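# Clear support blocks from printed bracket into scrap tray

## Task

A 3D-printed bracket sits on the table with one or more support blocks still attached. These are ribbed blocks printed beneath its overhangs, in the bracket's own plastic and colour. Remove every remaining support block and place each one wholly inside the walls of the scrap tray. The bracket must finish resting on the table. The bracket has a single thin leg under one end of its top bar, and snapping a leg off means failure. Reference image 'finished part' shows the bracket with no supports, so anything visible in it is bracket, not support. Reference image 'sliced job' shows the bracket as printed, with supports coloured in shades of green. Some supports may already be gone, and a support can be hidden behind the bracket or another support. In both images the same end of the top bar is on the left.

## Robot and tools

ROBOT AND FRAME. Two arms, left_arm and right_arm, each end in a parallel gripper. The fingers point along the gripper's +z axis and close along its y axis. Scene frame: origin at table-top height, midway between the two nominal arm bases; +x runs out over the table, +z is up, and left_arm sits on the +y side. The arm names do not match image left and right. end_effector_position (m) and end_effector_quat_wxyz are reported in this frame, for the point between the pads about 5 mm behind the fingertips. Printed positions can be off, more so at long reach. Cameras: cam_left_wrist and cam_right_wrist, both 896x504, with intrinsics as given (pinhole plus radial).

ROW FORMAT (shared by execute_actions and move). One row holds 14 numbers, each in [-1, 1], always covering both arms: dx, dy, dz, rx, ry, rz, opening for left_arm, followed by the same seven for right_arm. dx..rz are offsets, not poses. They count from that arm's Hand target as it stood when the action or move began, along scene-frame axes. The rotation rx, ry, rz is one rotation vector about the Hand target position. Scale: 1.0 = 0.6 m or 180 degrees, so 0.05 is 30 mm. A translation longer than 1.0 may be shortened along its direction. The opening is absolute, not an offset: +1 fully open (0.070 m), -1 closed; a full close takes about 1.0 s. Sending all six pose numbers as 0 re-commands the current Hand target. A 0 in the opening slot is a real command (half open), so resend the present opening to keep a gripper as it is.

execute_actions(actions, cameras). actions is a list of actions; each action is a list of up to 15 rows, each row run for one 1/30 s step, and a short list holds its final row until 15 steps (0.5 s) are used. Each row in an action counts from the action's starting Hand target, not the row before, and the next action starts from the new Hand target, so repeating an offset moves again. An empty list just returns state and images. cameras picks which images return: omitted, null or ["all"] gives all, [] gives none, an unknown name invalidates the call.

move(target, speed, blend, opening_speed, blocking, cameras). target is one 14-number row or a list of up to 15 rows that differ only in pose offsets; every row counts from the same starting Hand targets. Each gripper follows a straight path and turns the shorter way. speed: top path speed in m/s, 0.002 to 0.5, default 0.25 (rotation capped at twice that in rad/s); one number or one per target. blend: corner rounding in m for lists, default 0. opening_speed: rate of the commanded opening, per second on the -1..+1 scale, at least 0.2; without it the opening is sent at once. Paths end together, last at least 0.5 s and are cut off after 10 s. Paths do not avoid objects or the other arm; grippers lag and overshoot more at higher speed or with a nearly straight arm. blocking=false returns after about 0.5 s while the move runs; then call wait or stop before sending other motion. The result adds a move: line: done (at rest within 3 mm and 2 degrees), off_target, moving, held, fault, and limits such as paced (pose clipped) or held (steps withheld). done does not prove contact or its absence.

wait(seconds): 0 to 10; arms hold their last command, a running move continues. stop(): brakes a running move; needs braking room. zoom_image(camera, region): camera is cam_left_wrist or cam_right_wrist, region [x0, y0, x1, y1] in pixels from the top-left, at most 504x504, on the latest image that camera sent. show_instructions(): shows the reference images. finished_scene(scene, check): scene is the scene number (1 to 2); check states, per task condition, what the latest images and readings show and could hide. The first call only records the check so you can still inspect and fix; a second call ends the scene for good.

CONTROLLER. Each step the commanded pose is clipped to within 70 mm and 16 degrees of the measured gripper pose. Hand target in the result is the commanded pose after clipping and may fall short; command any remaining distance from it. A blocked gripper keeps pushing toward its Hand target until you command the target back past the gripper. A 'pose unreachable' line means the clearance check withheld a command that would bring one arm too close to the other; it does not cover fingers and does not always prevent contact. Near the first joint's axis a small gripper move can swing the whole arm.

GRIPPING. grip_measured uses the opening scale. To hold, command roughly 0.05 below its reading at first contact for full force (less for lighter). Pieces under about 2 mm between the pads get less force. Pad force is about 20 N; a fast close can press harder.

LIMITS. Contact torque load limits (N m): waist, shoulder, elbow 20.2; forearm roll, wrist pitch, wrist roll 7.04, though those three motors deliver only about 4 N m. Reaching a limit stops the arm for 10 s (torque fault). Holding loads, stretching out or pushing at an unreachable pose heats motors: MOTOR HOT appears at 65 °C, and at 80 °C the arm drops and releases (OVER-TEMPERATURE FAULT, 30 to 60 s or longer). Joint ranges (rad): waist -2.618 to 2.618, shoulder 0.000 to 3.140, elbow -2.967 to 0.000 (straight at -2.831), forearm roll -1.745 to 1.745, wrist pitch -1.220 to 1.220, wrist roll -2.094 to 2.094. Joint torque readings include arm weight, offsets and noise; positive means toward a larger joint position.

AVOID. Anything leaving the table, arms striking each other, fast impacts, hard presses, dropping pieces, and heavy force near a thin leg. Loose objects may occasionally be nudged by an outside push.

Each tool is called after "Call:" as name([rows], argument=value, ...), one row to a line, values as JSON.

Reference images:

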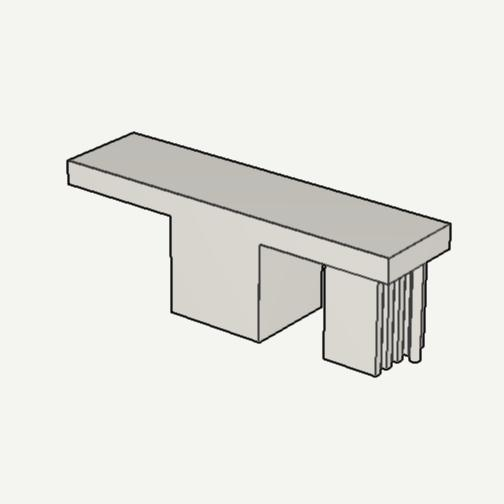

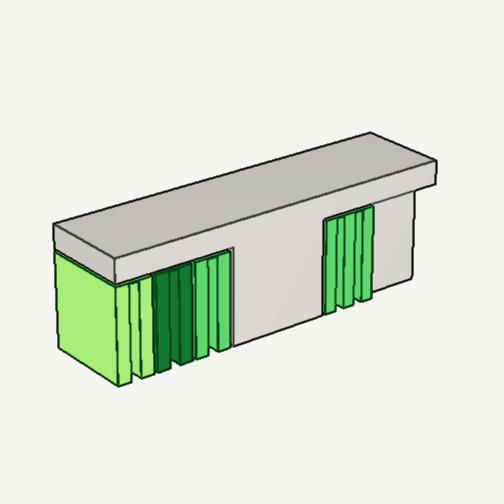

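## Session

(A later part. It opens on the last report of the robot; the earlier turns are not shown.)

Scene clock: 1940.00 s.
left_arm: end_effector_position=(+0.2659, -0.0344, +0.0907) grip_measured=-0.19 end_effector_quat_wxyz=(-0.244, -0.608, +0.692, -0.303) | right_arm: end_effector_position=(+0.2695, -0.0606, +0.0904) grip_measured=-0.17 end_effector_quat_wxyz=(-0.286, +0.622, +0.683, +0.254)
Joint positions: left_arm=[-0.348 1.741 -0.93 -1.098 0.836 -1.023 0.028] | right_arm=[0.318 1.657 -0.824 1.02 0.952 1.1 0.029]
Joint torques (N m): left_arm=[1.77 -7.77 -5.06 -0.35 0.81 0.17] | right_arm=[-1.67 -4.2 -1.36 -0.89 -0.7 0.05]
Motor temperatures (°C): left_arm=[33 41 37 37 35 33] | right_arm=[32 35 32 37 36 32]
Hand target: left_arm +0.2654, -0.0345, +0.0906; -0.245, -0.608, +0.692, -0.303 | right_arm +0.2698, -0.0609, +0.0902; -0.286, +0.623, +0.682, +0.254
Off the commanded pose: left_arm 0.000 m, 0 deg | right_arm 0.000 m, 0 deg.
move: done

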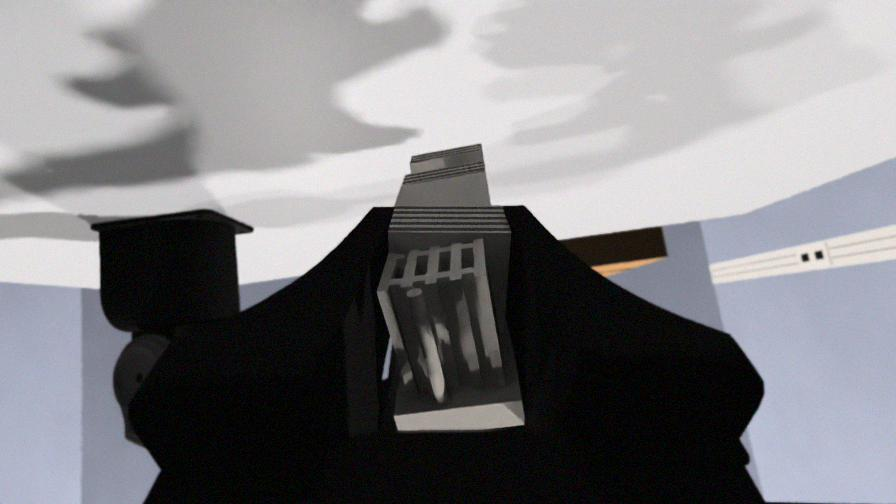

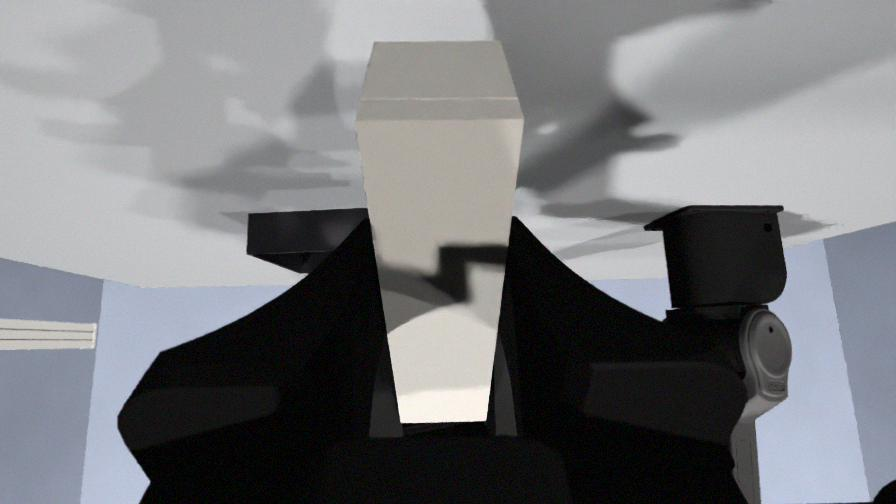

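Call:
move([
  [-0.0028,0.0325,-0.0543,-0.0019,0.0477,0.0465,-0.35,0,0,0,0,0,0,-0.35],
  [-0.0128,0.1992,-0.0543,-0.0019,0.0477,0.0465,-0.35,0,0,0,0,0,0,-0.35],
], speed=[0.06,0.15])

Scene clock: 1977.83 s.
left_arm: end_effector_position=(+0.2542, +0.0839, +0.0582) grip_measured=-0.19 end_effector_quat_wxyz=(+0.278, +0.676, -0.623, +0.277) | right_arm: end_effector_position=(+0.2701, -0.0609, +0.0900) grip_measured=-0.17 end_effector_quat_wxyz=(-0.285, +0.623, +0.682, +0.254)
Joint positions: left_arm=[0.081 1.745 -0.759 -1.013 1.016 -0.863 0.028] | right_arm=[0.317 1.657 -0.824 1.02 0.95 1.1 0.029]
Joint torques (N m): left_arm=[-0.62 -6.31 -4.15 -0.77 0.24 0.03] | right_arm=[0.68 -6.97 -2.27 0.55 0.4 -0.06]
Motor temperatures (°C): left_arm=[33 40 36 36 44 33] | right_arm=[33 36 33 35 53 32]
Hand target: left_arm +0.2544, +0.0837, +0.0584; +0.278, +0.676, -0.623, +0.277 | right_arm +0.2698, -0.0609, +0.0902; -0.286, +0.623, +0.682, +0.254
Off the commanded pose: left_arm 0.004 m, 0 deg | right_arm 0.000 m, 0 deg.
move: off_target (left_arm)

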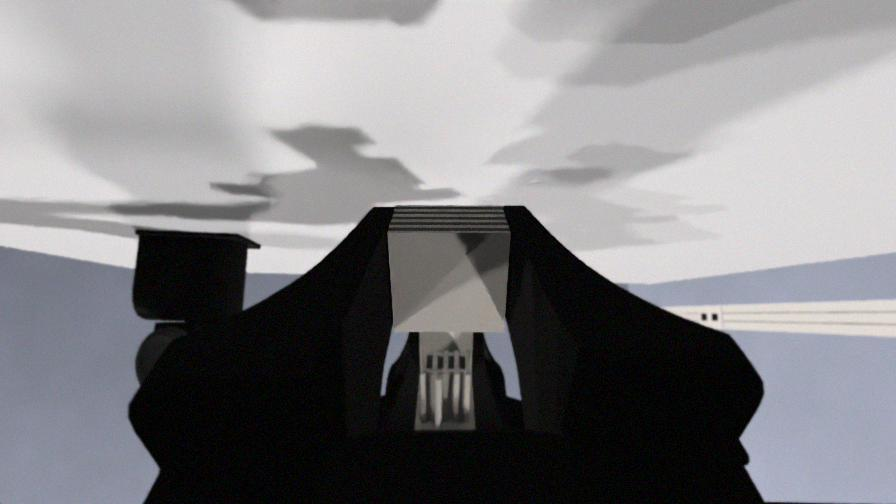

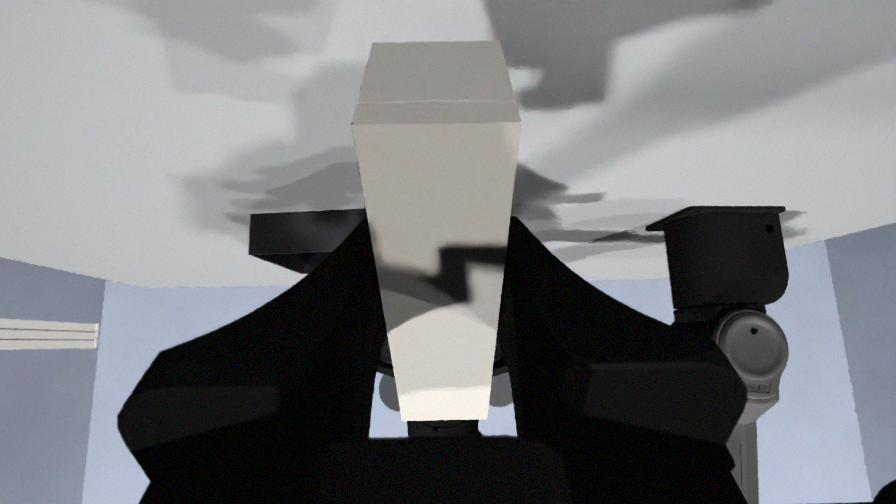

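Call:
move(target=[0.0927,0.2972,0.1027,0.2951,-0.2562,-0.4327,-0.35,0,0,0,0,0,0,-0.35], speed=0.22)

Scene clock: 2040.17 s.
left_arm: end_effector_position=(+0.3069, +0.2654, +0.1191) grip_measured=-0.19 end_effector_quat_wxyz=(+0.150, -0.062, +0.987, +0.017) | right_arm: end_effector_position=(+0.2701, -0.0609, +0.0900) grip_measured=-0.17 end_effector_quat_wxyz=(-0.285, +0.623, +0.682, +0.254)
Joint positions: left_arm=[0.121 1.489 -1.004 0.025 0.871 -0.025 0.028] | right_arm=[0.317 1.657 -0.824 1.02 0.95 1.1 0.029]
Joint torques (N m): left_arm=[0.47 -5.23 -5.53 -0.24 -0.46 0.02] | right_arm=[0.68 -6.93 -2.31 0.57 0.39 -0.06]
Motor temperatures (°C): left_arm=[32 38 36 36 36 33] | right_arm=[32 37 32 35 39 32]
Hand target: left_arm +0.3068, +0.2653, +0.1191; +0.149, -0.063, +0.987, +0.017 | right_arm +0.2698, -0.0609, +0.0902; -0.286, +0.623, +0.682, +0.254
Off the commanded pose: left_arm 0.005 m, 1 deg | right_arm 0.000 m, 0 deg.
move: off_target (left_arm)

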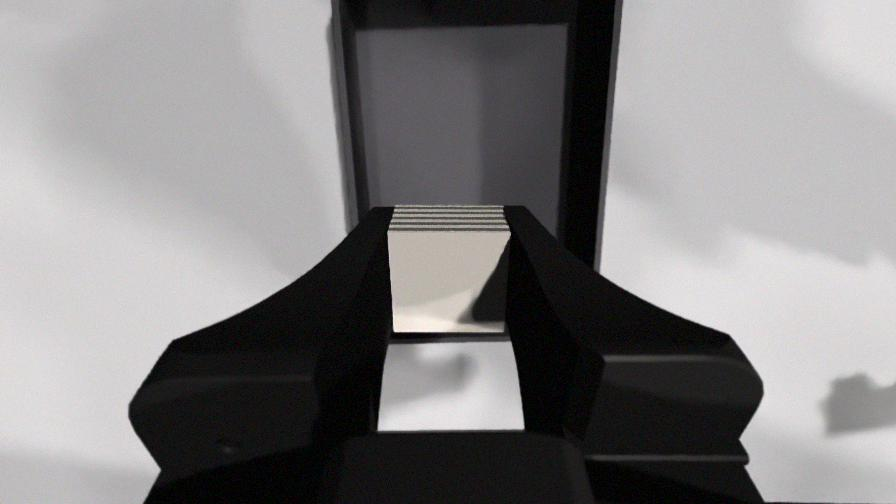

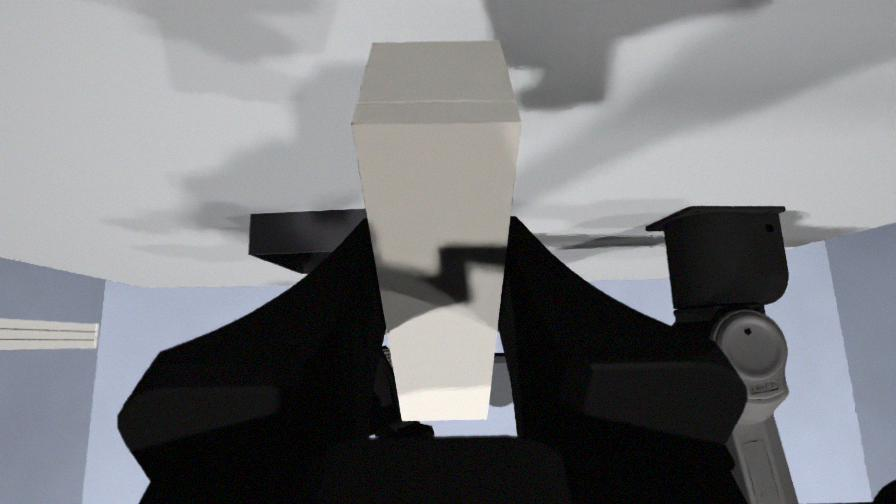

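Call:
move([
  [0.0803,-0.0122,-0.1152,0,0,0,-0.35,0,0,0,0,0,0,-0.35],
  [0.0803,-0.0122,-0.1685,0,0,0,-0.35,0,0,0,0,0,0,-0.35],
], speed=[0.2,0.06])

Scene clock: 2058.23 s.
left_arm: end_effector_position=(+0.3562, +0.2569, +0.0182) grip_measured=-0.19 end_effector_quat_wxyz=(+0.149, -0.061, +0.987, +0.016) | right_arm: end_effector_position=(+0.2701, -0.0609, +0.0900) grip_measured=-0.17 end_effector_quat_wxyz=(-0.285, +0.623, +0.682, +0.254)
Joint positions: left_arm=[0.077 1.82 -0.971 0.06 0.511 -0.102 0.028] | right_arm=[0.317 1.657 -0.824 1.02 0.95 1.1 0.029]
Joint torques (N m): left_arm=[-0.58 -7.62 -5.35 0.03 -0.45 0.07] | right_arm=[0.66 -6.9 -2.32 0.59 0.39 -0.04]
Motor temperatures (°C): left_arm=[32 37 37 35 35 33] | right_arm=[32 37 32 35 38 32]
Hand target: left_arm +0.3565, +0.2568, +0.0188; +0.150, -0.061, +0.987, +0.016 | right_arm +0.2698, -0.0609, +0.0902; -0.286, +0.623, +0.682, +0.254
Off the commanded pose: left_arm 0.002 m, 0 deg | right_arm 0.000 m, 0 deg.
move: done

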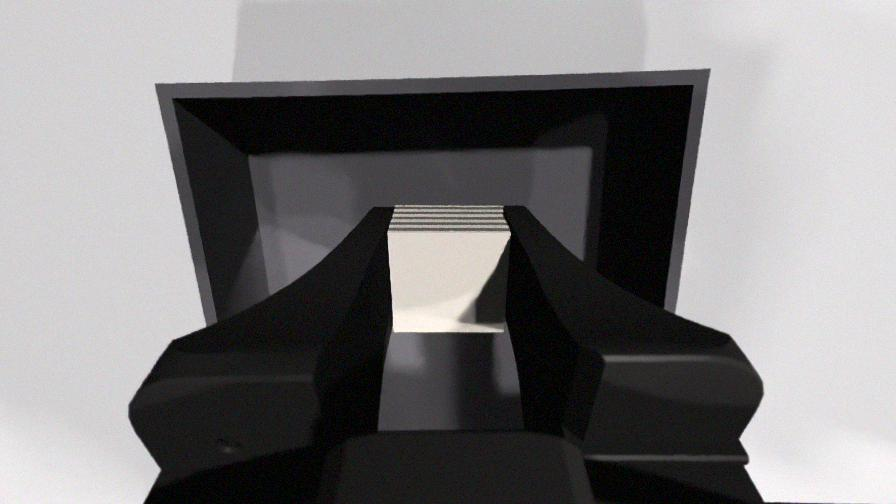

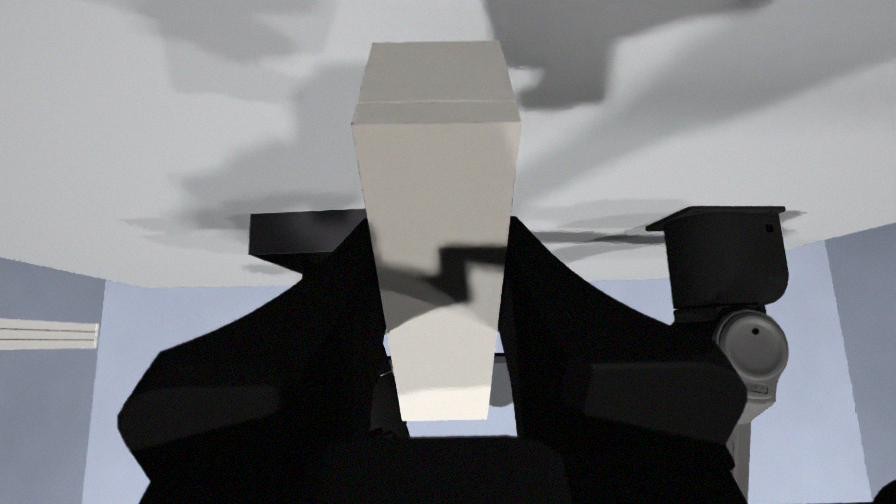

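Call:
move(target=[0,0,-0.0175,0,0,0,-0.35,0,0,0,0,0,0,-0.35], speed=0.04, cameras=["cam_left_wrist"])

Scene clock: 2061.23 s.
left_arm: end_effector_position=(+0.3570, +0.2568, +0.0085) grip_measured=-0.19 end_effector_quat_wxyz=(+0.150, -0.061, +0.987, +0.016) | right_arm: end_effector_position=(+0.2701, -0.0609, +0.0900) grip_measured=-0.17 end_effector_quat_wxyz=(-0.285, +0.623, +0.682, +0.254)
Joint positions: left_arm=[0.077 1.843 -0.957 0.064 0.471 -0.107 0.028] | right_arm=[0.317 1.657 -0.824 1.02 0.95 1.1 0.029]
Joint torques (N m): left_arm=[-0.57 -5.74 -4.02 0.06 -0.48 0.04] | right_arm=[0.65 -6.88 -2.33 0.6 0.38 -0.05]
Motor temperatures (°C): left_arm=[32 38 37 35 35 33] | right_arm=[32 37 32 35 38 32]
Hand target: left_arm +0.3567, +0.2566, +0.0083; +0.150, -0.061, +0.987, +0.016 | right_arm +0.2698, -0.0609, +0.0902; -0.286, +0.623, +0.682, +0.254
Off the commanded pose: left_arm 0.001 m, 0 deg | right_arm 0.000 m, 0 deg.
move: done
Images, in order (width x height): cam_left_wrist 896x504.

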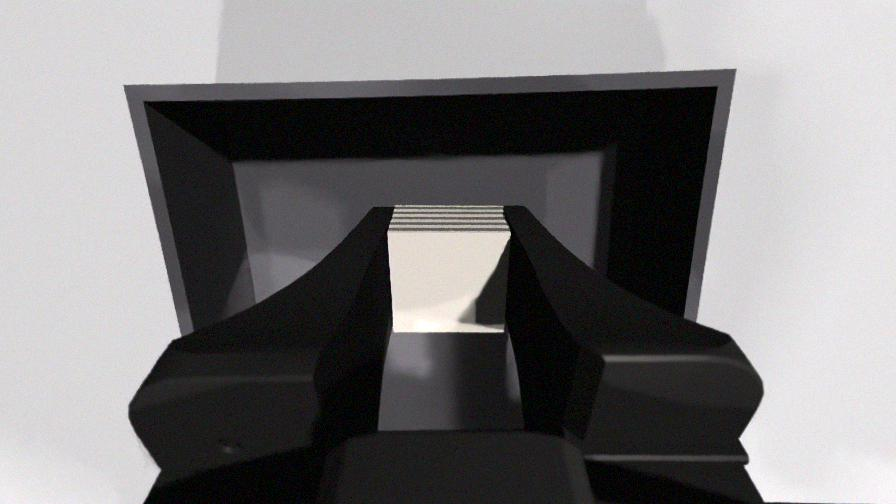

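Call:
move(target=[0,0,-0.01,0,0,0,-0.35,0,0,0,0,0,0,-0.35], speed=0.03, cameras=["cam_left_wrist"])

Scene clock: 2064.73 s.
left_arm: end_effector_position=(+0.3592, +0.2570, +0.0066) grip_measured=-0.19 end_effector_quat_wxyz=(+0.156, -0.061, +0.986, +0.016) | right_arm: end_effector_position=(+0.2701, -0.0609, +0.0900) grip_measured=-0.17 end_effector_quat_wxyz=(-0.285, +0.623, +0.682, +0.254)
Joint positions: left_arm=[0.077 1.849 -0.951 0.066 0.447 -0.11 0.028] | right_arm=[0.317 1.657 -0.824 1.02 0.95 1.1 0.029]
Joint torques (N m): left_arm=[-0.86 9.77 3.68 -0.19 -0.87 0.02] | right_arm=[0.65 -6.84 -2.34 0.62 0.37 -0.04]
Motor temperatures (°C): left_arm=[32 38 37 35 35 33] | right_arm=[32 37 32 35 38 32]
Hand target: left_arm +0.3567, +0.2565, +0.0023; +0.150, -0.061, +0.987, +0.016 | right_arm +0.2698, -0.0609, +0.0902; -0.286, +0.623, +0.682, +0.254
Off the commanded pose: left_arm 0.005 m, 1 deg | right_arm 0.000 m, 0 deg.
move: off_target (left_arm)
Images, in order (width x height): cam_left_wrist 896x504.

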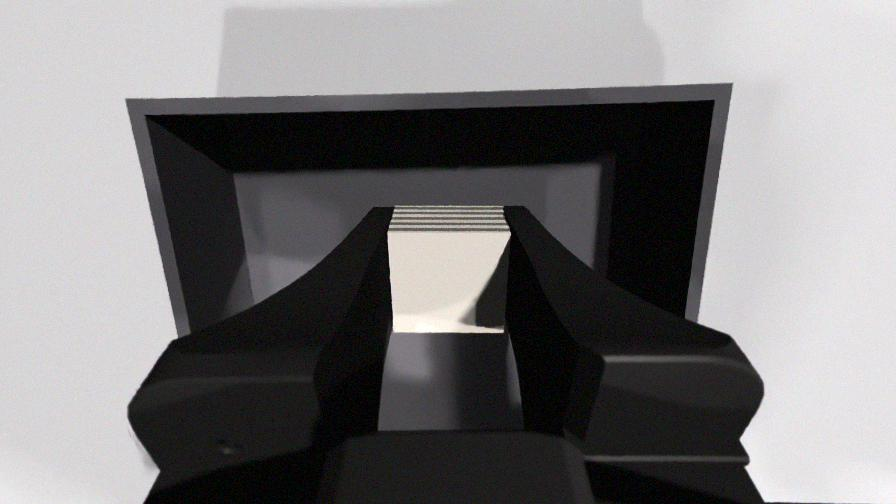

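Call:
move(target=[0,0,0.008,0,0,0,0.1,0,0,0,0,0,0,-0.35], speed=0.05, opening_speed=0.4, cameras=["cam_left_wrist"])

Scene clock: 2072.40 s.
left_arm: end_effector_position=(+0.3557, +0.2564, +0.0064) grip_measured=+0.09 end_effector_quat_wxyz=(+0.148, -0.061, +0.987, +0.015) | right_arm: end_effector_position=(+0.2701, -0.0609, +0.0900) grip_measured=-0.17 end_effector_quat_wxyz=(-0.285, +0.623, +0.682, +0.254)
Joint positions: left_arm=[0.076 1.847 -0.954 0.064 0.469 -0.108 0.038] | right_arm=[0.317 1.657 -0.824 1.02 0.95 1.1 0.029]
Joint torques (N m): left_arm=[2.12 6.26 5.53 0.18 1.2 0.17] | right_arm=[0.65 -6.82 -2.33 0.64 0.37 -0.04]
Motor temperatures (°C): left_arm=[32 38 37 35 40 33] | right_arm=[32 37 32 35 38 32]
Hand target: left_arm +0.3567, +0.2566, +0.0071; +0.150, -0.061, +0.987, +0.016 | right_arm +0.2698, -0.0609, +0.0902; -0.286, +0.623, +0.682, +0.254
Off the commanded pose: left_arm 0.001 m, 0 deg | right_arm 0.000 m, 0 deg.
move: done
Images, in order (width x height): cam_left_wrist 896x504.

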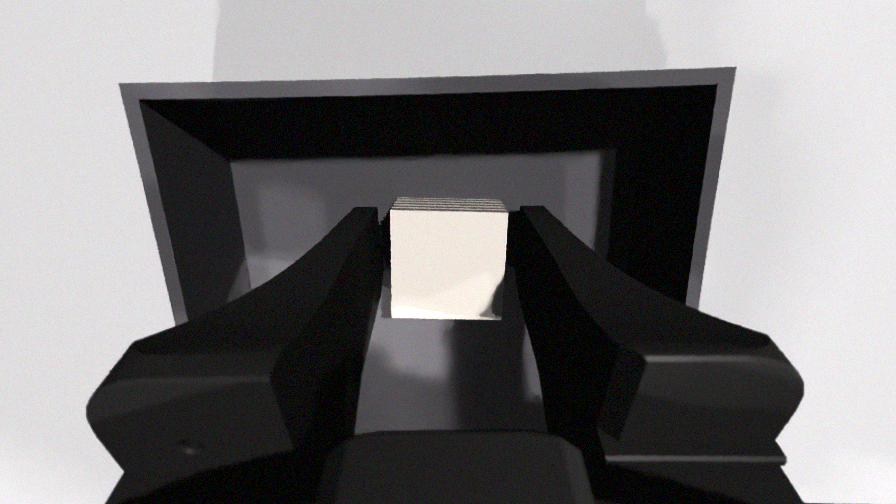

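Call:
move([
  [0,0,0.1382,0,0,0,0.3,0.0003,-0.0152,0.0163,0.0168,-0.3171,0.3716,-0.35],
  [-0.1112,-0.1943,0.3048,-0.1274,0.1169,0.2092,0.3,0.0003,-0.0318,-0.017,0.0337,-0.6353,0.7445,-0.35],
  [-0.147,-0.4387,0.2587,-0.2548,0.2339,0.4184,0.3,0.0003,-0.0318,-0.017,0.0337,-0.6353,0.7445,-0.35],
], speed=[0.25,0.25,0.22], blend=[0,0.02,0])

Scene clock: 2155.30 s.
left_arm: end_effector_position=(+0.2714, -0.0061, +0.1627) grip_measured=+0.30 end_effector_quat_wxyz=(+0.248, +0.659, -0.670, +0.236) | right_arm: end_effector_position=(+0.2700, -0.0797, +0.0801) grip_measured=-0.17 end_effector_quat_wxyz=(-0.219, +0.673, -0.672, -0.218)
Joint positions: left_arm=[-0.291 1.643 -1.189 -0.759 1.124 -1.54 0.046] | right_arm=[0.362 1.587 -0.797 0.847 0.831 -1.806 0.029]
Joint torques (N m): left_arm=[1 -7.05 -6.11 -0.63 -0.05 0.19] | right_arm=[-0.84 -6.46 -3.83 0.51 0.17 0.12]
Motor temperatures (°C): left_arm=[32 38 36 35 35 33] | right_arm=[32 37 32 35 37 32]
Hand target: left_arm +0.2717, -0.0058, +0.1631; +0.247, +0.659, -0.670, +0.237 | right_arm +0.2703, -0.0798, +0.0802; -0.219, +0.673, -0.672, -0.218
Off the commanded pose: left_arm 0.003 m, 1 deg | right_arm 0.000 m, 0 deg.
move: done

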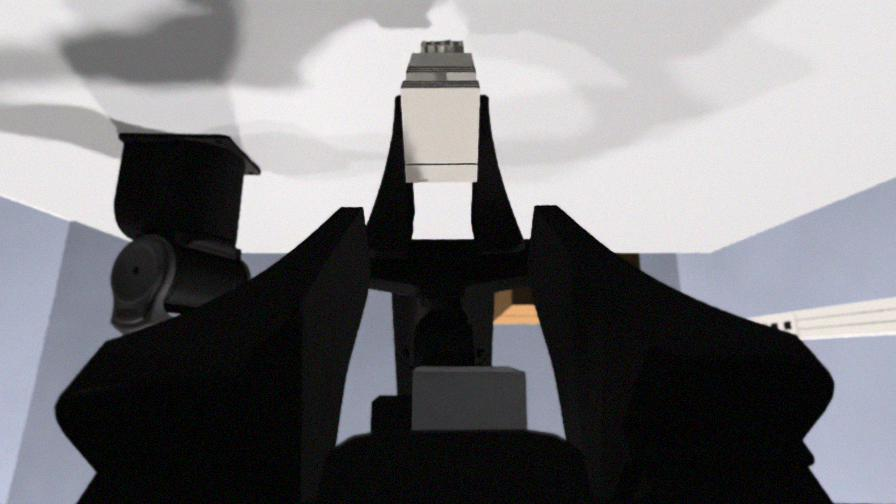

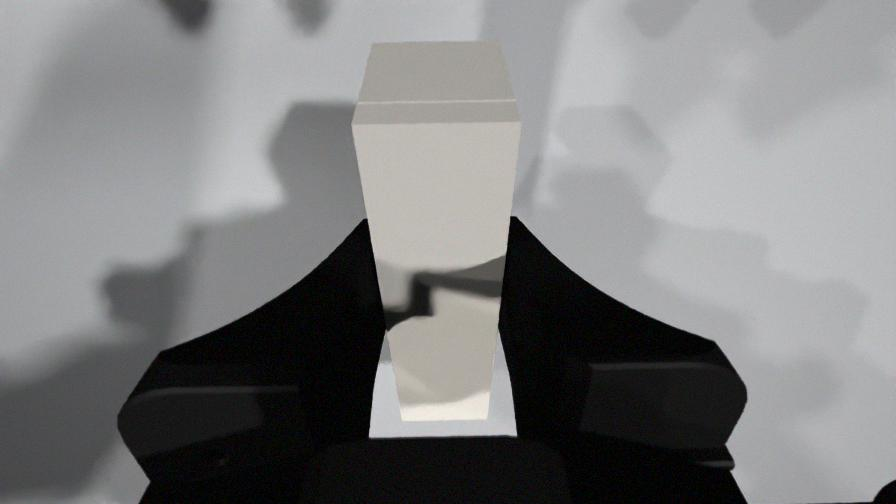

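Call:
zoom_image(camera="cam_left_wrist", region=[380, 25, 500, 195])

Scaled by 2.965 from the camera's 896x504 image, which has a finer 1280x720 frame.

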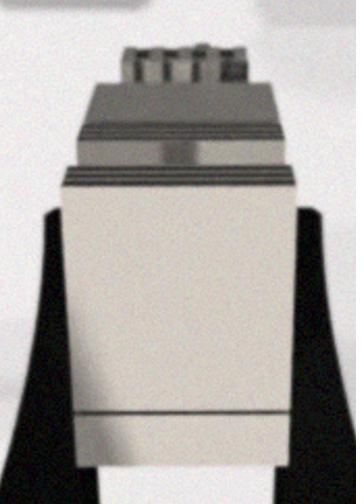

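Call:
move(target=[-0.0062,-0.058,-0.105,0,0,0,0.3,0,0,0,0,0,0,-0.35], speed=0.12, cameras=["cam_left_wrist"])

Scene clock: 2190.50 s.
left_arm: end_effector_position=(+0.2679, -0.0421, +0.0999) grip_measured=+0.30 end_effector_quat_wxyz=(+0.249, +0.658, -0.671, +0.236) | right_arm: end_effector_position=(+0.2700, -0.0797, +0.0801) grip_measured=-0.17 end_effector_quat_wxyz=(-0.219, +0.673, -0.672, -0.218)
Joint positions: left_arm=[-0.404 1.76 -1.072 -0.879 0.892 -1.416 0.045] | right_arm=[0.362 1.587 -0.797 0.847 0.831 -1.806 0.029]
Joint torques (N m): left_arm=[1.11 -7.71 -5.77 -0.53 0.03 0.03] | right_arm=[-0.81 -6.23 -4.2 0.53 0.26 0.11]
Motor temperatures (°C): left_arm=[32 39 37 35 35 33] | right_arm=[32 37 33 35 37 32]
Hand target: left_arm +0.2684, -0.0418, +0.1008; +0.248, +0.657, -0.671, +0.237 | right_arm +0.2703, -0.0798, +0.0802; -0.219, +0.673, -0.672, -0.218
Off the commanded pose: left_arm 0.001 m, 0 deg | right_arm 0.000 m, 0 deg.
move: done
Images, in order (width x height): cam_left_wrist 896x504.

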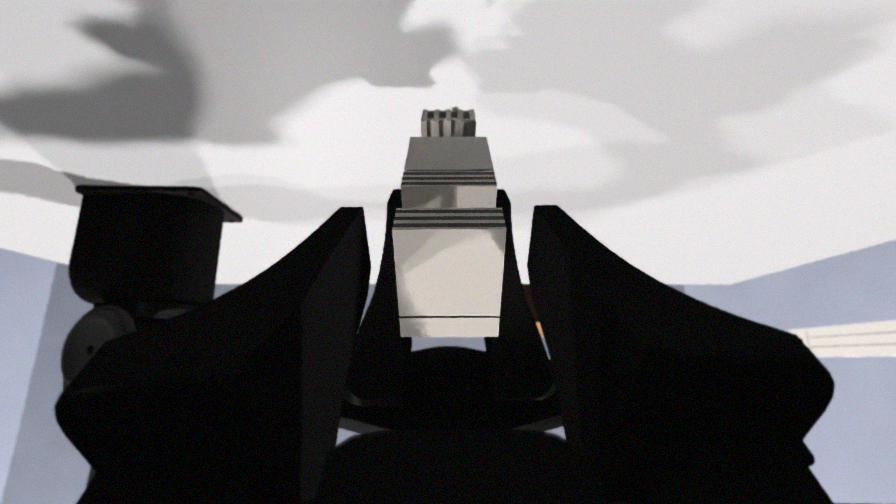

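Call:
move([
  [0.0005,-0.013,0.0002,0,0,0,0.3,0,0,0,0,0,0,-0.35],
], speed=0.1, cameras=["cam_left_wrist"])

Scene clock: 2198.80 s.
left_arm: end_effector_position=(+0.2689, -0.0496, +0.1011) grip_measured=+0.30 end_effector_quat_wxyz=(+0.248, +0.657, -0.671, +0.238) | right_arm: end_effector_position=(+0.2700, -0.0797, +0.0801) grip_measured=-0.17 end_effector_quat_wxyz=(-0.219, +0.673, -0.672, -0.218)
Joint positions: left_arm=[-0.425 1.769 -1.09 -0.877 0.882 -1.437 0.045] | right_arm=[0.362 1.587 -0.797 0.847 0.831 -1.806 0.029]
Joint torques (N m): left_arm=[-0.34 -5.69 -5.56 -0.56 -0.12 0.07] | right_arm=[-0.81 -5.93 -4.19 0.54 0.25 0.11]
Motor temperatures (°C): left_arm=[32 39 37 35 35 33] | right_arm=[32 37 33 35 37 32]
Hand target: left_arm +0.2689, -0.0496, +0.1009; +0.248, +0.658, -0.671, +0.237 | right_arm +0.2703, -0.0798, +0.0802; -0.219, +0.673, -0.672, -0.218
Off the commanded pose: left_arm 0.000 m, 0 deg | right_arm 0.000 m, 0 deg.
move: done
Images, in order (width x height): cam_left_wrist 896x504.

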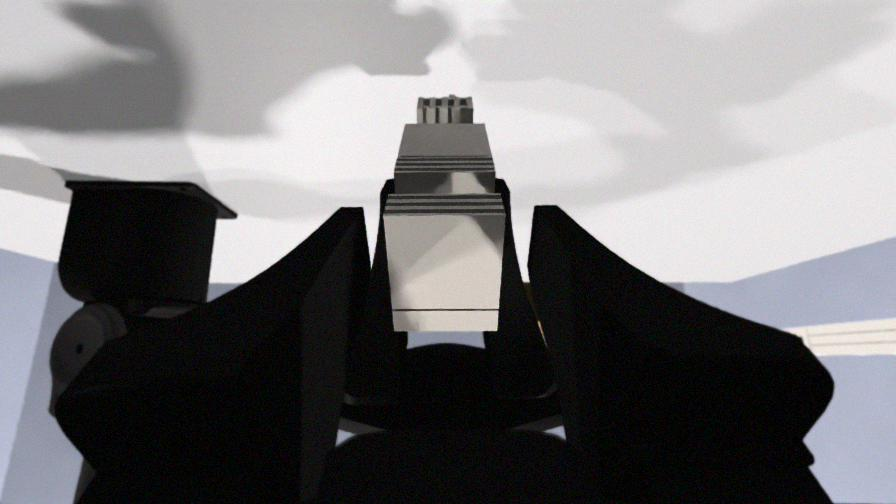

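Call:
move(target=[0,0,0,0,0,0,-0.35,0,0,0,0,0,0,-0.35], opening_speed=0.5, cameras=["cam_left_wrist"])

Scene clock: 2205.43 s.
left_arm: end_effector_position=(+0.2687, -0.0496, +0.1011) grip_measured=-0.19 end_effector_quat_wxyz=(+0.248, +0.657, -0.671, +0.237) | right_arm: end_effector_position=(+0.2704, -0.0800, +0.0800) grip_measured=-0.17 end_effector_quat_wxyz=(-0.219, +0.673, -0.672, -0.218)
Joint positions: left_arm=[-0.425 1.769 -1.09 -0.877 0.883 -1.437 0.028] | right_arm=[0.361 1.587 -0.797 0.847 0.83 -1.806 0.029]
Joint torques (N m): left_arm=[0.81 -5.69 -5.32 -0.56 -0.9 0.15] | right_arm=[0.11 -5.66 -3.34 0.57 0.51 0]
Motor temperatures (°C): left_arm=[32 39 37 35 35 33] | right_arm=[32 37 33 35 37 32]
Hand target: left_arm +0.2689, -0.0496, +0.1009; +0.248, +0.658, -0.671, +0.237 | right_arm +0.2703, -0.0798, +0.0802; -0.219, +0.673, -0.672, -0.218
Off the commanded pose: left_arm 0.000 m, 0 deg | right_arm 0.000 m, 0 deg.
move: done
Images, in order (width x height): cam_left_wrist 896x504.

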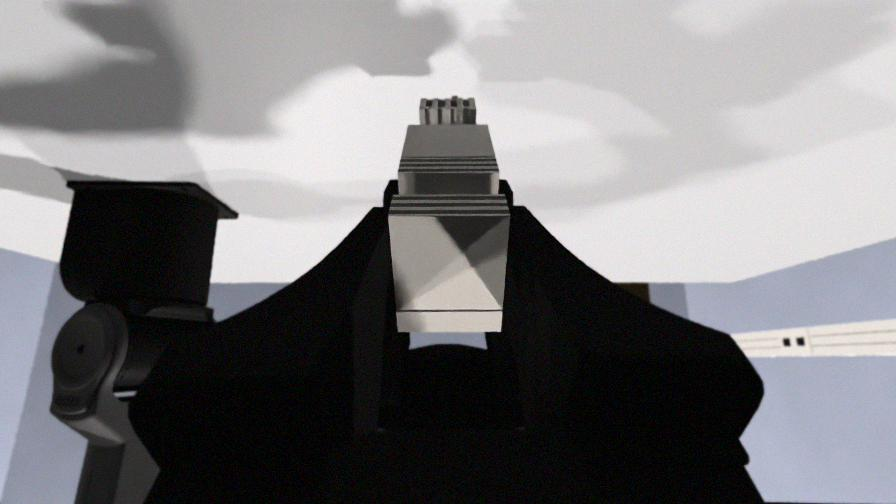

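Call:
move(target=[0,0,0,-0.0014,-0.0429,-0.0511,-0.35,0,0,0,0,0,0,-0.35], speed=0.15)

Scene clock: 2210.13 s.
left_arm: end_effector_position=(+0.2697, -0.0493, +0.1010) grip_measured=-0.19 end_effector_quat_wxyz=(-0.221, -0.584, +0.736, -0.262) | right_arm: end_effector_position=(+0.2694, -0.0796, +0.0799) grip_measured=-0.17 end_effector_quat_wxyz=(-0.218, +0.673, -0.672, -0.219)
Joint positions: left_arm=[-0.424 1.77 -1.091 -0.876 0.881 -1.226 0.028] | right_arm=[0.362 1.587 -0.797 0.847 0.832 -1.806 0.029]
Joint torques (N m): left_arm=[-2.86 -7.75 -5.21 -1.52 0.59 0.1] | right_arm=[-0.61 -5.62 -4.39 0.83 -0.27 0.18]
Motor temperatures (°C): left_arm=[32 38 37 35 35 33] | right_arm=[32 37 33 35 38 32]
Hand target: left_arm +0.2689, -0.0496, +0.1009; -0.222, -0.584, +0.736, -0.262 | right_arm +0.2703, -0.0798, +0.0802; -0.219, +0.673, -0.672, -0.218
Off the commanded pose: left_arm 0.001 m, 0 deg | right_arm 0.001 m, 0 deg.
move: done

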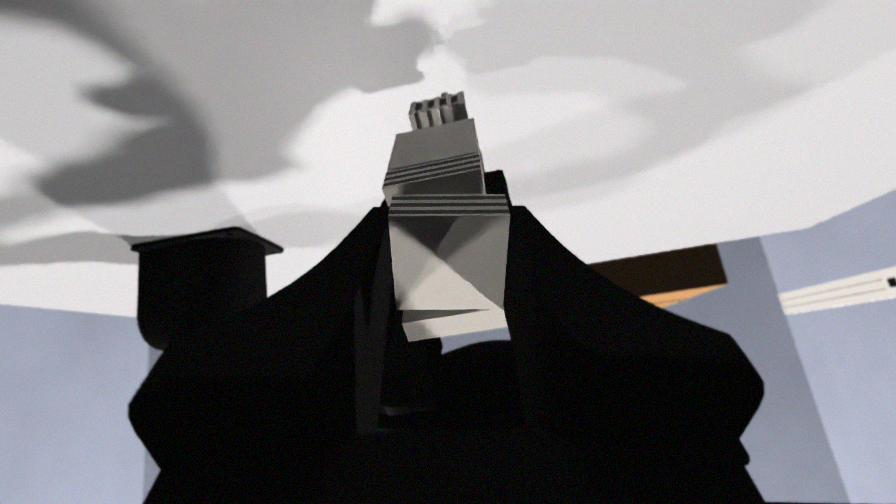

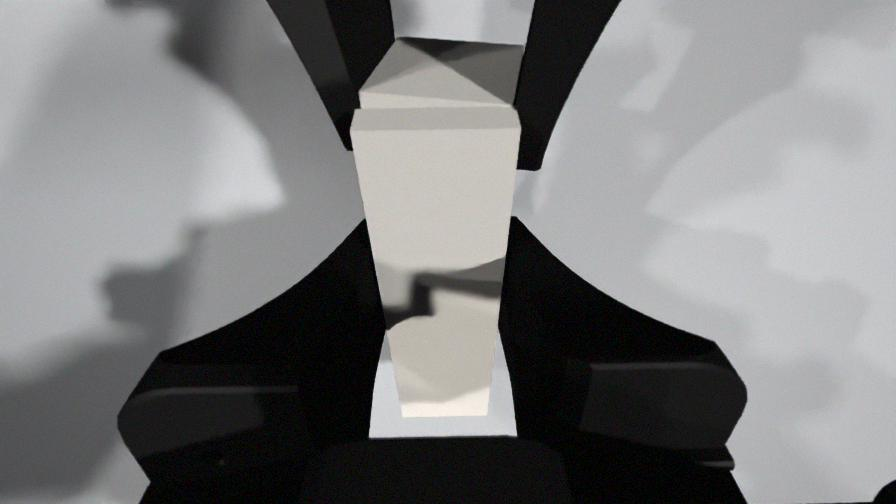

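Call:
move([
  [0.0007,0.0292,0.019,0,0,0,-0.35,0,0,0,0,0,0,-0.35],
  [0.0033,0.125,0.1333,0,0,0,-0.35,0,0,0,0,0,0,-0.35],
  [0.0468,0.5127,-0.0015,0.1899,-0.142,-0.3715,-0.35,0,0,0,0,0,0,-0.35],
  [0.0468,0.5127,-0.1182,0.1899,-0.142,-0.3715,-0.35,0,0,0,0,0,0,-0.35],
], speed=[0.1,0.2,0.25,0.12], blend=[0.01,0.02,0.02,0])

Scene clock: 2236.27 s.
left_arm: end_effector_position=(+0.2889, +0.2582, +0.0276) grip_measured=-0.19 end_effector_quat_wxyz=(-0.009, -0.062, +0.998, -0.001) | right_arm: end_effector_position=(+0.2706, -0.0800, +0.0801) grip_measured=-0.17 end_effector_quat_wxyz=(-0.219, +0.672, -0.673, -0.218)
Joint positions: left_arm=[0.118 1.786 -1.015 -0.001 0.906 -0.014 0.028] | right_arm=[0.36 1.587 -0.798 0.847 0.83 -1.805 0.029]
Joint torques (N m): left_arm=[-0.59 -7.54 -5.33 -0.26 -0.14 0.18] | right_arm=[0.69 -4.93 -2.47 0.51 0.25 -0.06]
Motor temperatures (°C): left_arm=[32 39 36 36 37 33] | right_arm=[32 36 33 36 38 32]
Hand target: left_arm +0.2896, +0.2581, +0.0284; -0.008, -0.062, +0.998, -0.001 | right_arm +0.2703, -0.0798, +0.0802; -0.219, +0.673, -0.672, -0.218
Off the commanded pose: left_arm 0.008 m, 1 deg | right_arm 0.000 m, 0 deg.
move: off_target (left_arm)

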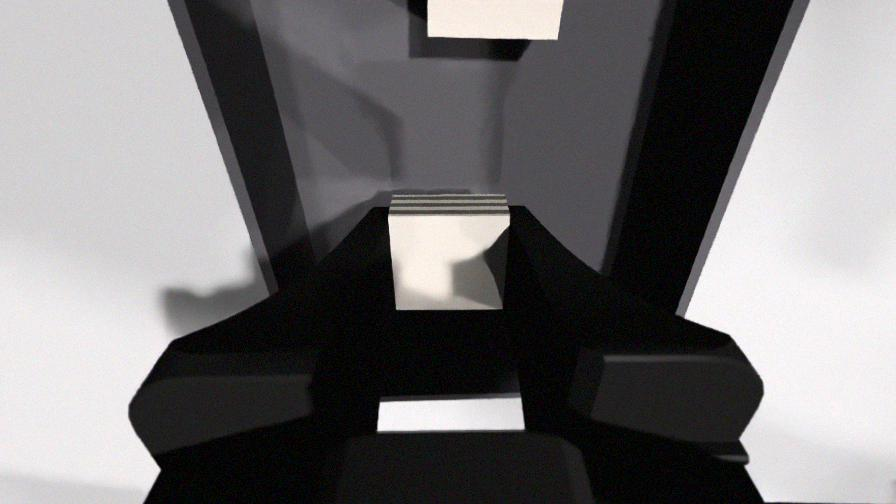

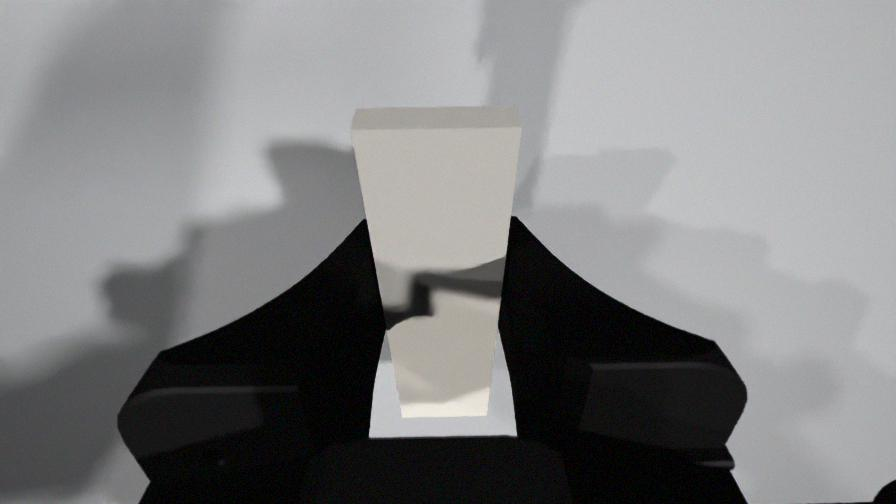

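Call:
move([
  [0.0373,0,-0.006,0,0,0,-0.35,0,0,0,0,0,0,-0.35],
  [0.0373,0,-0.0323,0,0,0,-0.35,0,0,0,0,0,0,-0.35],
  [0.0373,0,-0.042,0,0,0,-0.35,0,0,0,0,0,0,-0.35],
], speed=[0.1,0.1,0.03], cameras=["cam_left_wrist"])

Scene clock: 2250.87 s.
left_arm: end_effector_position=(+0.3125, +0.2587, +0.0064) grip_measured=-0.19 end_effector_quat_wxyz=(-0.006, -0.062, +0.998, -0.001) | right_arm: end_effector_position=(+0.2706, -0.0800, +0.0801) grip_measured=-0.17 end_effector_quat_wxyz=(-0.219, +0.672, -0.673, -0.218)
Joint positions: left_arm=[0.112 1.895 -1.081 -0.001 0.857 -0.019 0.028] | right_arm=[0.36 1.587 -0.798 0.847 0.83 -1.805 0.029]
Joint torques (N m): left_arm=[-0.67 5.13 -1.32 -0.35 -3.67 0.35] | right_arm=[0.67 -4.91 -2.5 0.54 0.24 -0.06]
Motor temperatures (°C): left_arm=[32 39 36 35 36 33] | right_arm=[32 36 33 35 38 32]
Hand target: left_arm +0.3123, +0.2582, +0.0035; -0.008, -0.062, +0.998, -0.001 | right_arm +0.2703, -0.0798, +0.0802; -0.219, +0.673, -0.672, -0.218
Off the commanded pose: left_arm 0.003 m, 0 deg | right_arm 0.000 m, 0 deg.
move: done
Images, in order (width x height): cam_left_wrist 896x504.

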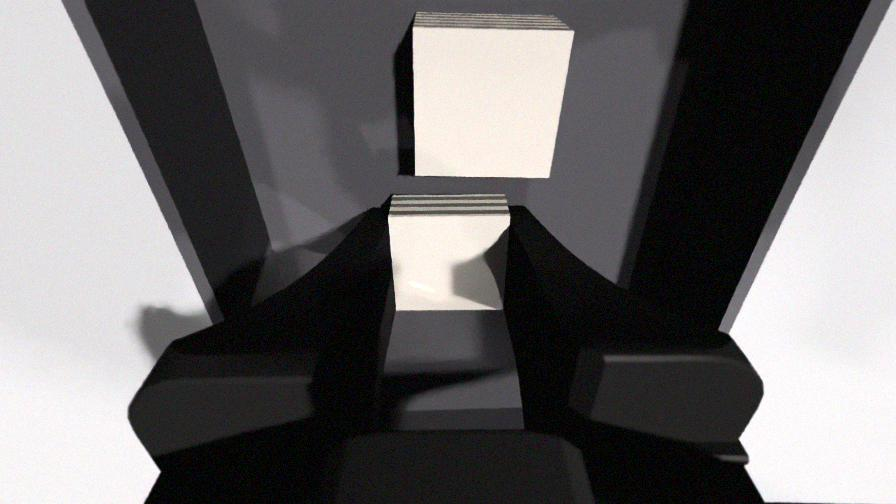

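Call:
move(target=[0,0,0.0055,0,0,0,0.05,0,0,0,0,0,0,-0.35], speed=0.05, opening_speed=0.5, cameras=["cam_left_wrist"])

Scene clock: 2270.53 s.
left_arm: end_effector_position=(+0.3123, +0.2588, +0.0062) grip_measured=+0.05 end_effector_quat_wxyz=(-0.008, -0.062, +0.998, +0.000) | right_arm: end_effector_position=(+0.2706, -0.0800, +0.0801) grip_measured=-0.17 end_effector_quat_wxyz=(-0.219, +0.672, -0.673, -0.218)
Joint positions: left_arm=[0.112 1.897 -1.083 0 0.861 -0.019 0.037] | right_arm=[0.36 1.587 -0.798 0.847 0.83 -1.805 0.029]
Joint torques (N m): left_arm=[1.11 -3.46 0.72 -0.34 0.89 -0.05] | right_arm=[0.64 -4.93 -2.52 0.56 0.23 -0.05]
Motor temperatures (°C): left_arm=[32 40 36 36 60 33] | right_arm=[32 36 32 35 37 32]
Hand target: left_arm +0.3122, +0.2583, +0.0068; -0.008, -0.062, +0.998, -0.001 | right_arm +0.2703, -0.0798, +0.0802; -0.219, +0.673, -0.672, -0.218
Off the commanded pose: left_arm 0.001 m, 0 deg | right_arm 0.000 m, 0 deg.
move: done
Images, in order (width x height): cam_left_wrist 896x504.

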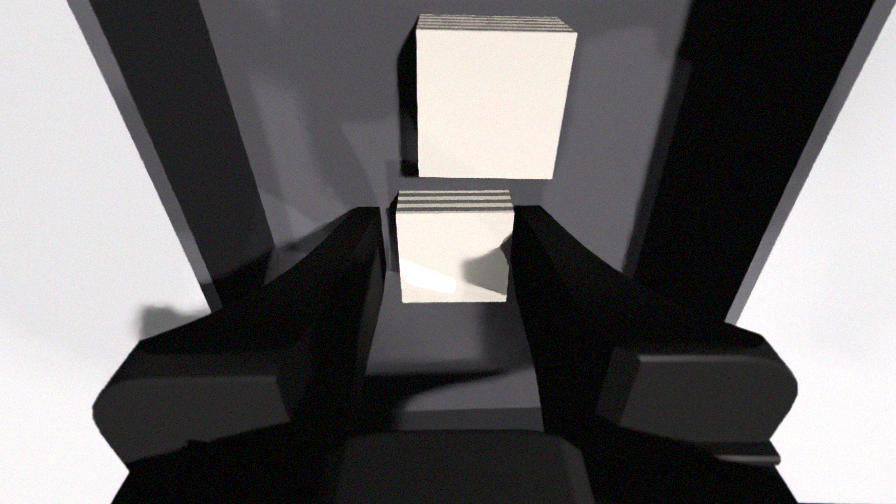

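Call:
move([
  [0,0,0.1553,0,0,0,0.3,0,0,0,0,0,0,-0.35],
  [-0.037,-0.2138,0.3053,-0.0867,0.0804,0.2175,0.3,0,0,0,0,0,0,-0.35],
  [-0.0703,-0.4532,0.224,-0.1734,0.1609,0.435,0.3,0,0,0,0,0,0,-0.35],
], speed=[0.2,0.25,0.22], blend=[0.02,0.03,0])

Scene clock: 2292.33 s.
left_arm: end_effector_position=(+0.2736, -0.0137, +0.1406) grip_measured=+0.30 end_effector_quat_wxyz=(+0.242, +0.656, -0.673, +0.239) | right_arm: end_effector_position=(+0.2706, -0.0800, +0.0801) grip_measured=-0.17 end_effector_quat_wxyz=(-0.219, +0.672, -0.673, -0.218)
Joint positions: left_arm=[-0.316 1.676 -1.141 -0.787 1.04 -1.483 0.045] | right_arm=[0.36 1.587 -0.798 0.847 0.83 -1.805 0.029]
Joint torques (N m): left_arm=[1.16 -7.21 -6.03 -0.59 -0.03 0.18] | right_arm=[0.63 -4.94 -2.58 0.63 0.21 -0.04]
Motor temperatures (°C): left_arm=[32 38 36 35 46 33] | right_arm=[32 36 32 35 37 32]
Hand target: left_arm +0.2741, -0.0134, +0.1409; +0.241, +0.656, -0.674, +0.240 | right_arm +0.2703, -0.0798, +0.0802; -0.219, +0.673, -0.672, -0.218
Off the commanded pose: left_arm 0.004 m, 1 deg | right_arm 0.000 m, 0 deg.
move: off_target (left_arm); limits=paced

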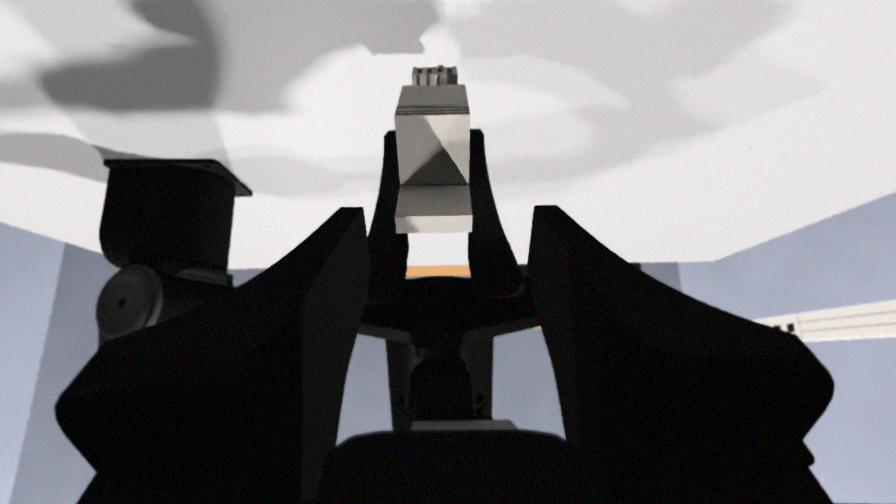

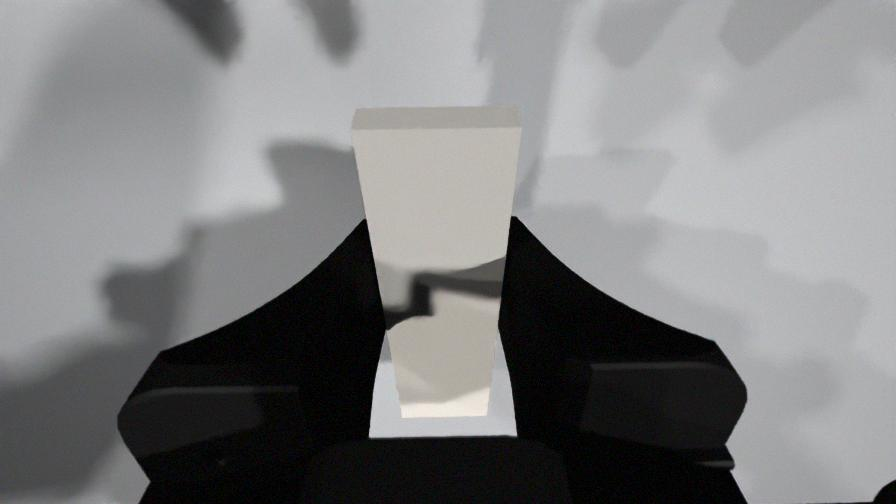

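Call:
zoom_image(camera="cam_left_wrist", region=[375, 50, 495, 240])

Scaled by 2.653 from the camera's 896x504 image, which has a finer 1280x720 frame.

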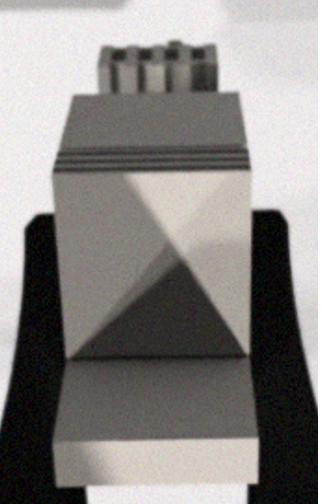

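Call:
move(target=[-0.0107,-0.0685,-0.0948,0.0001,0.0034,-0.0028,0.3,0,0,0,0,0,0,-0.35], speed=0.12, cameras=["cam_left_wrist"])

Scene clock: 2313.90 s.
left_arm: end_effector_position=(+0.2678, -0.0560, +0.0841) grip_measured=+0.30 end_effector_quat_wxyz=(+0.247, +0.653, -0.676, +0.235) | right_arm: end_effector_position=(+0.2706, -0.0800, +0.0801) grip_measured=-0.17 end_effector_quat_wxyz=(-0.219, +0.672, -0.673, -0.218)
Joint positions: left_arm=[-0.445 1.809 -1.072 -0.912 0.84 -1.384 0.046] | right_arm=[0.36 1.587 -0.798 0.847 0.83 -1.805 0.029]
Joint torques (N m): left_arm=[1.13 -7.96 -5.39 -0.5 0.05 0.03] | right_arm=[0.62 -4.93 -2.6 0.65 0.21 -0.05]
Motor temperatures (°C): left_arm=[32 39 36 35 40 33] | right_arm=[32 36 32 35 36 31]
Hand target: left_arm +0.2682, -0.0556, +0.0848; +0.247, +0.653, -0.676, +0.236 | right_arm +0.2703, -0.0798, +0.0802; -0.219, +0.673, -0.672, -0.218
Off the commanded pose: left_arm 0.001 m, 0 deg | right_arm 0.000 m, 0 deg.
move: done
Images, in order (width x height): cam_left_wrist 896x504.

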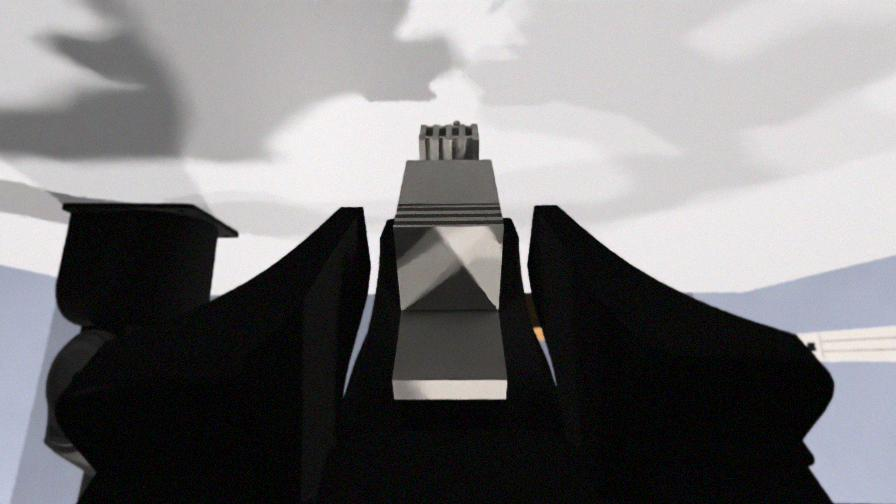

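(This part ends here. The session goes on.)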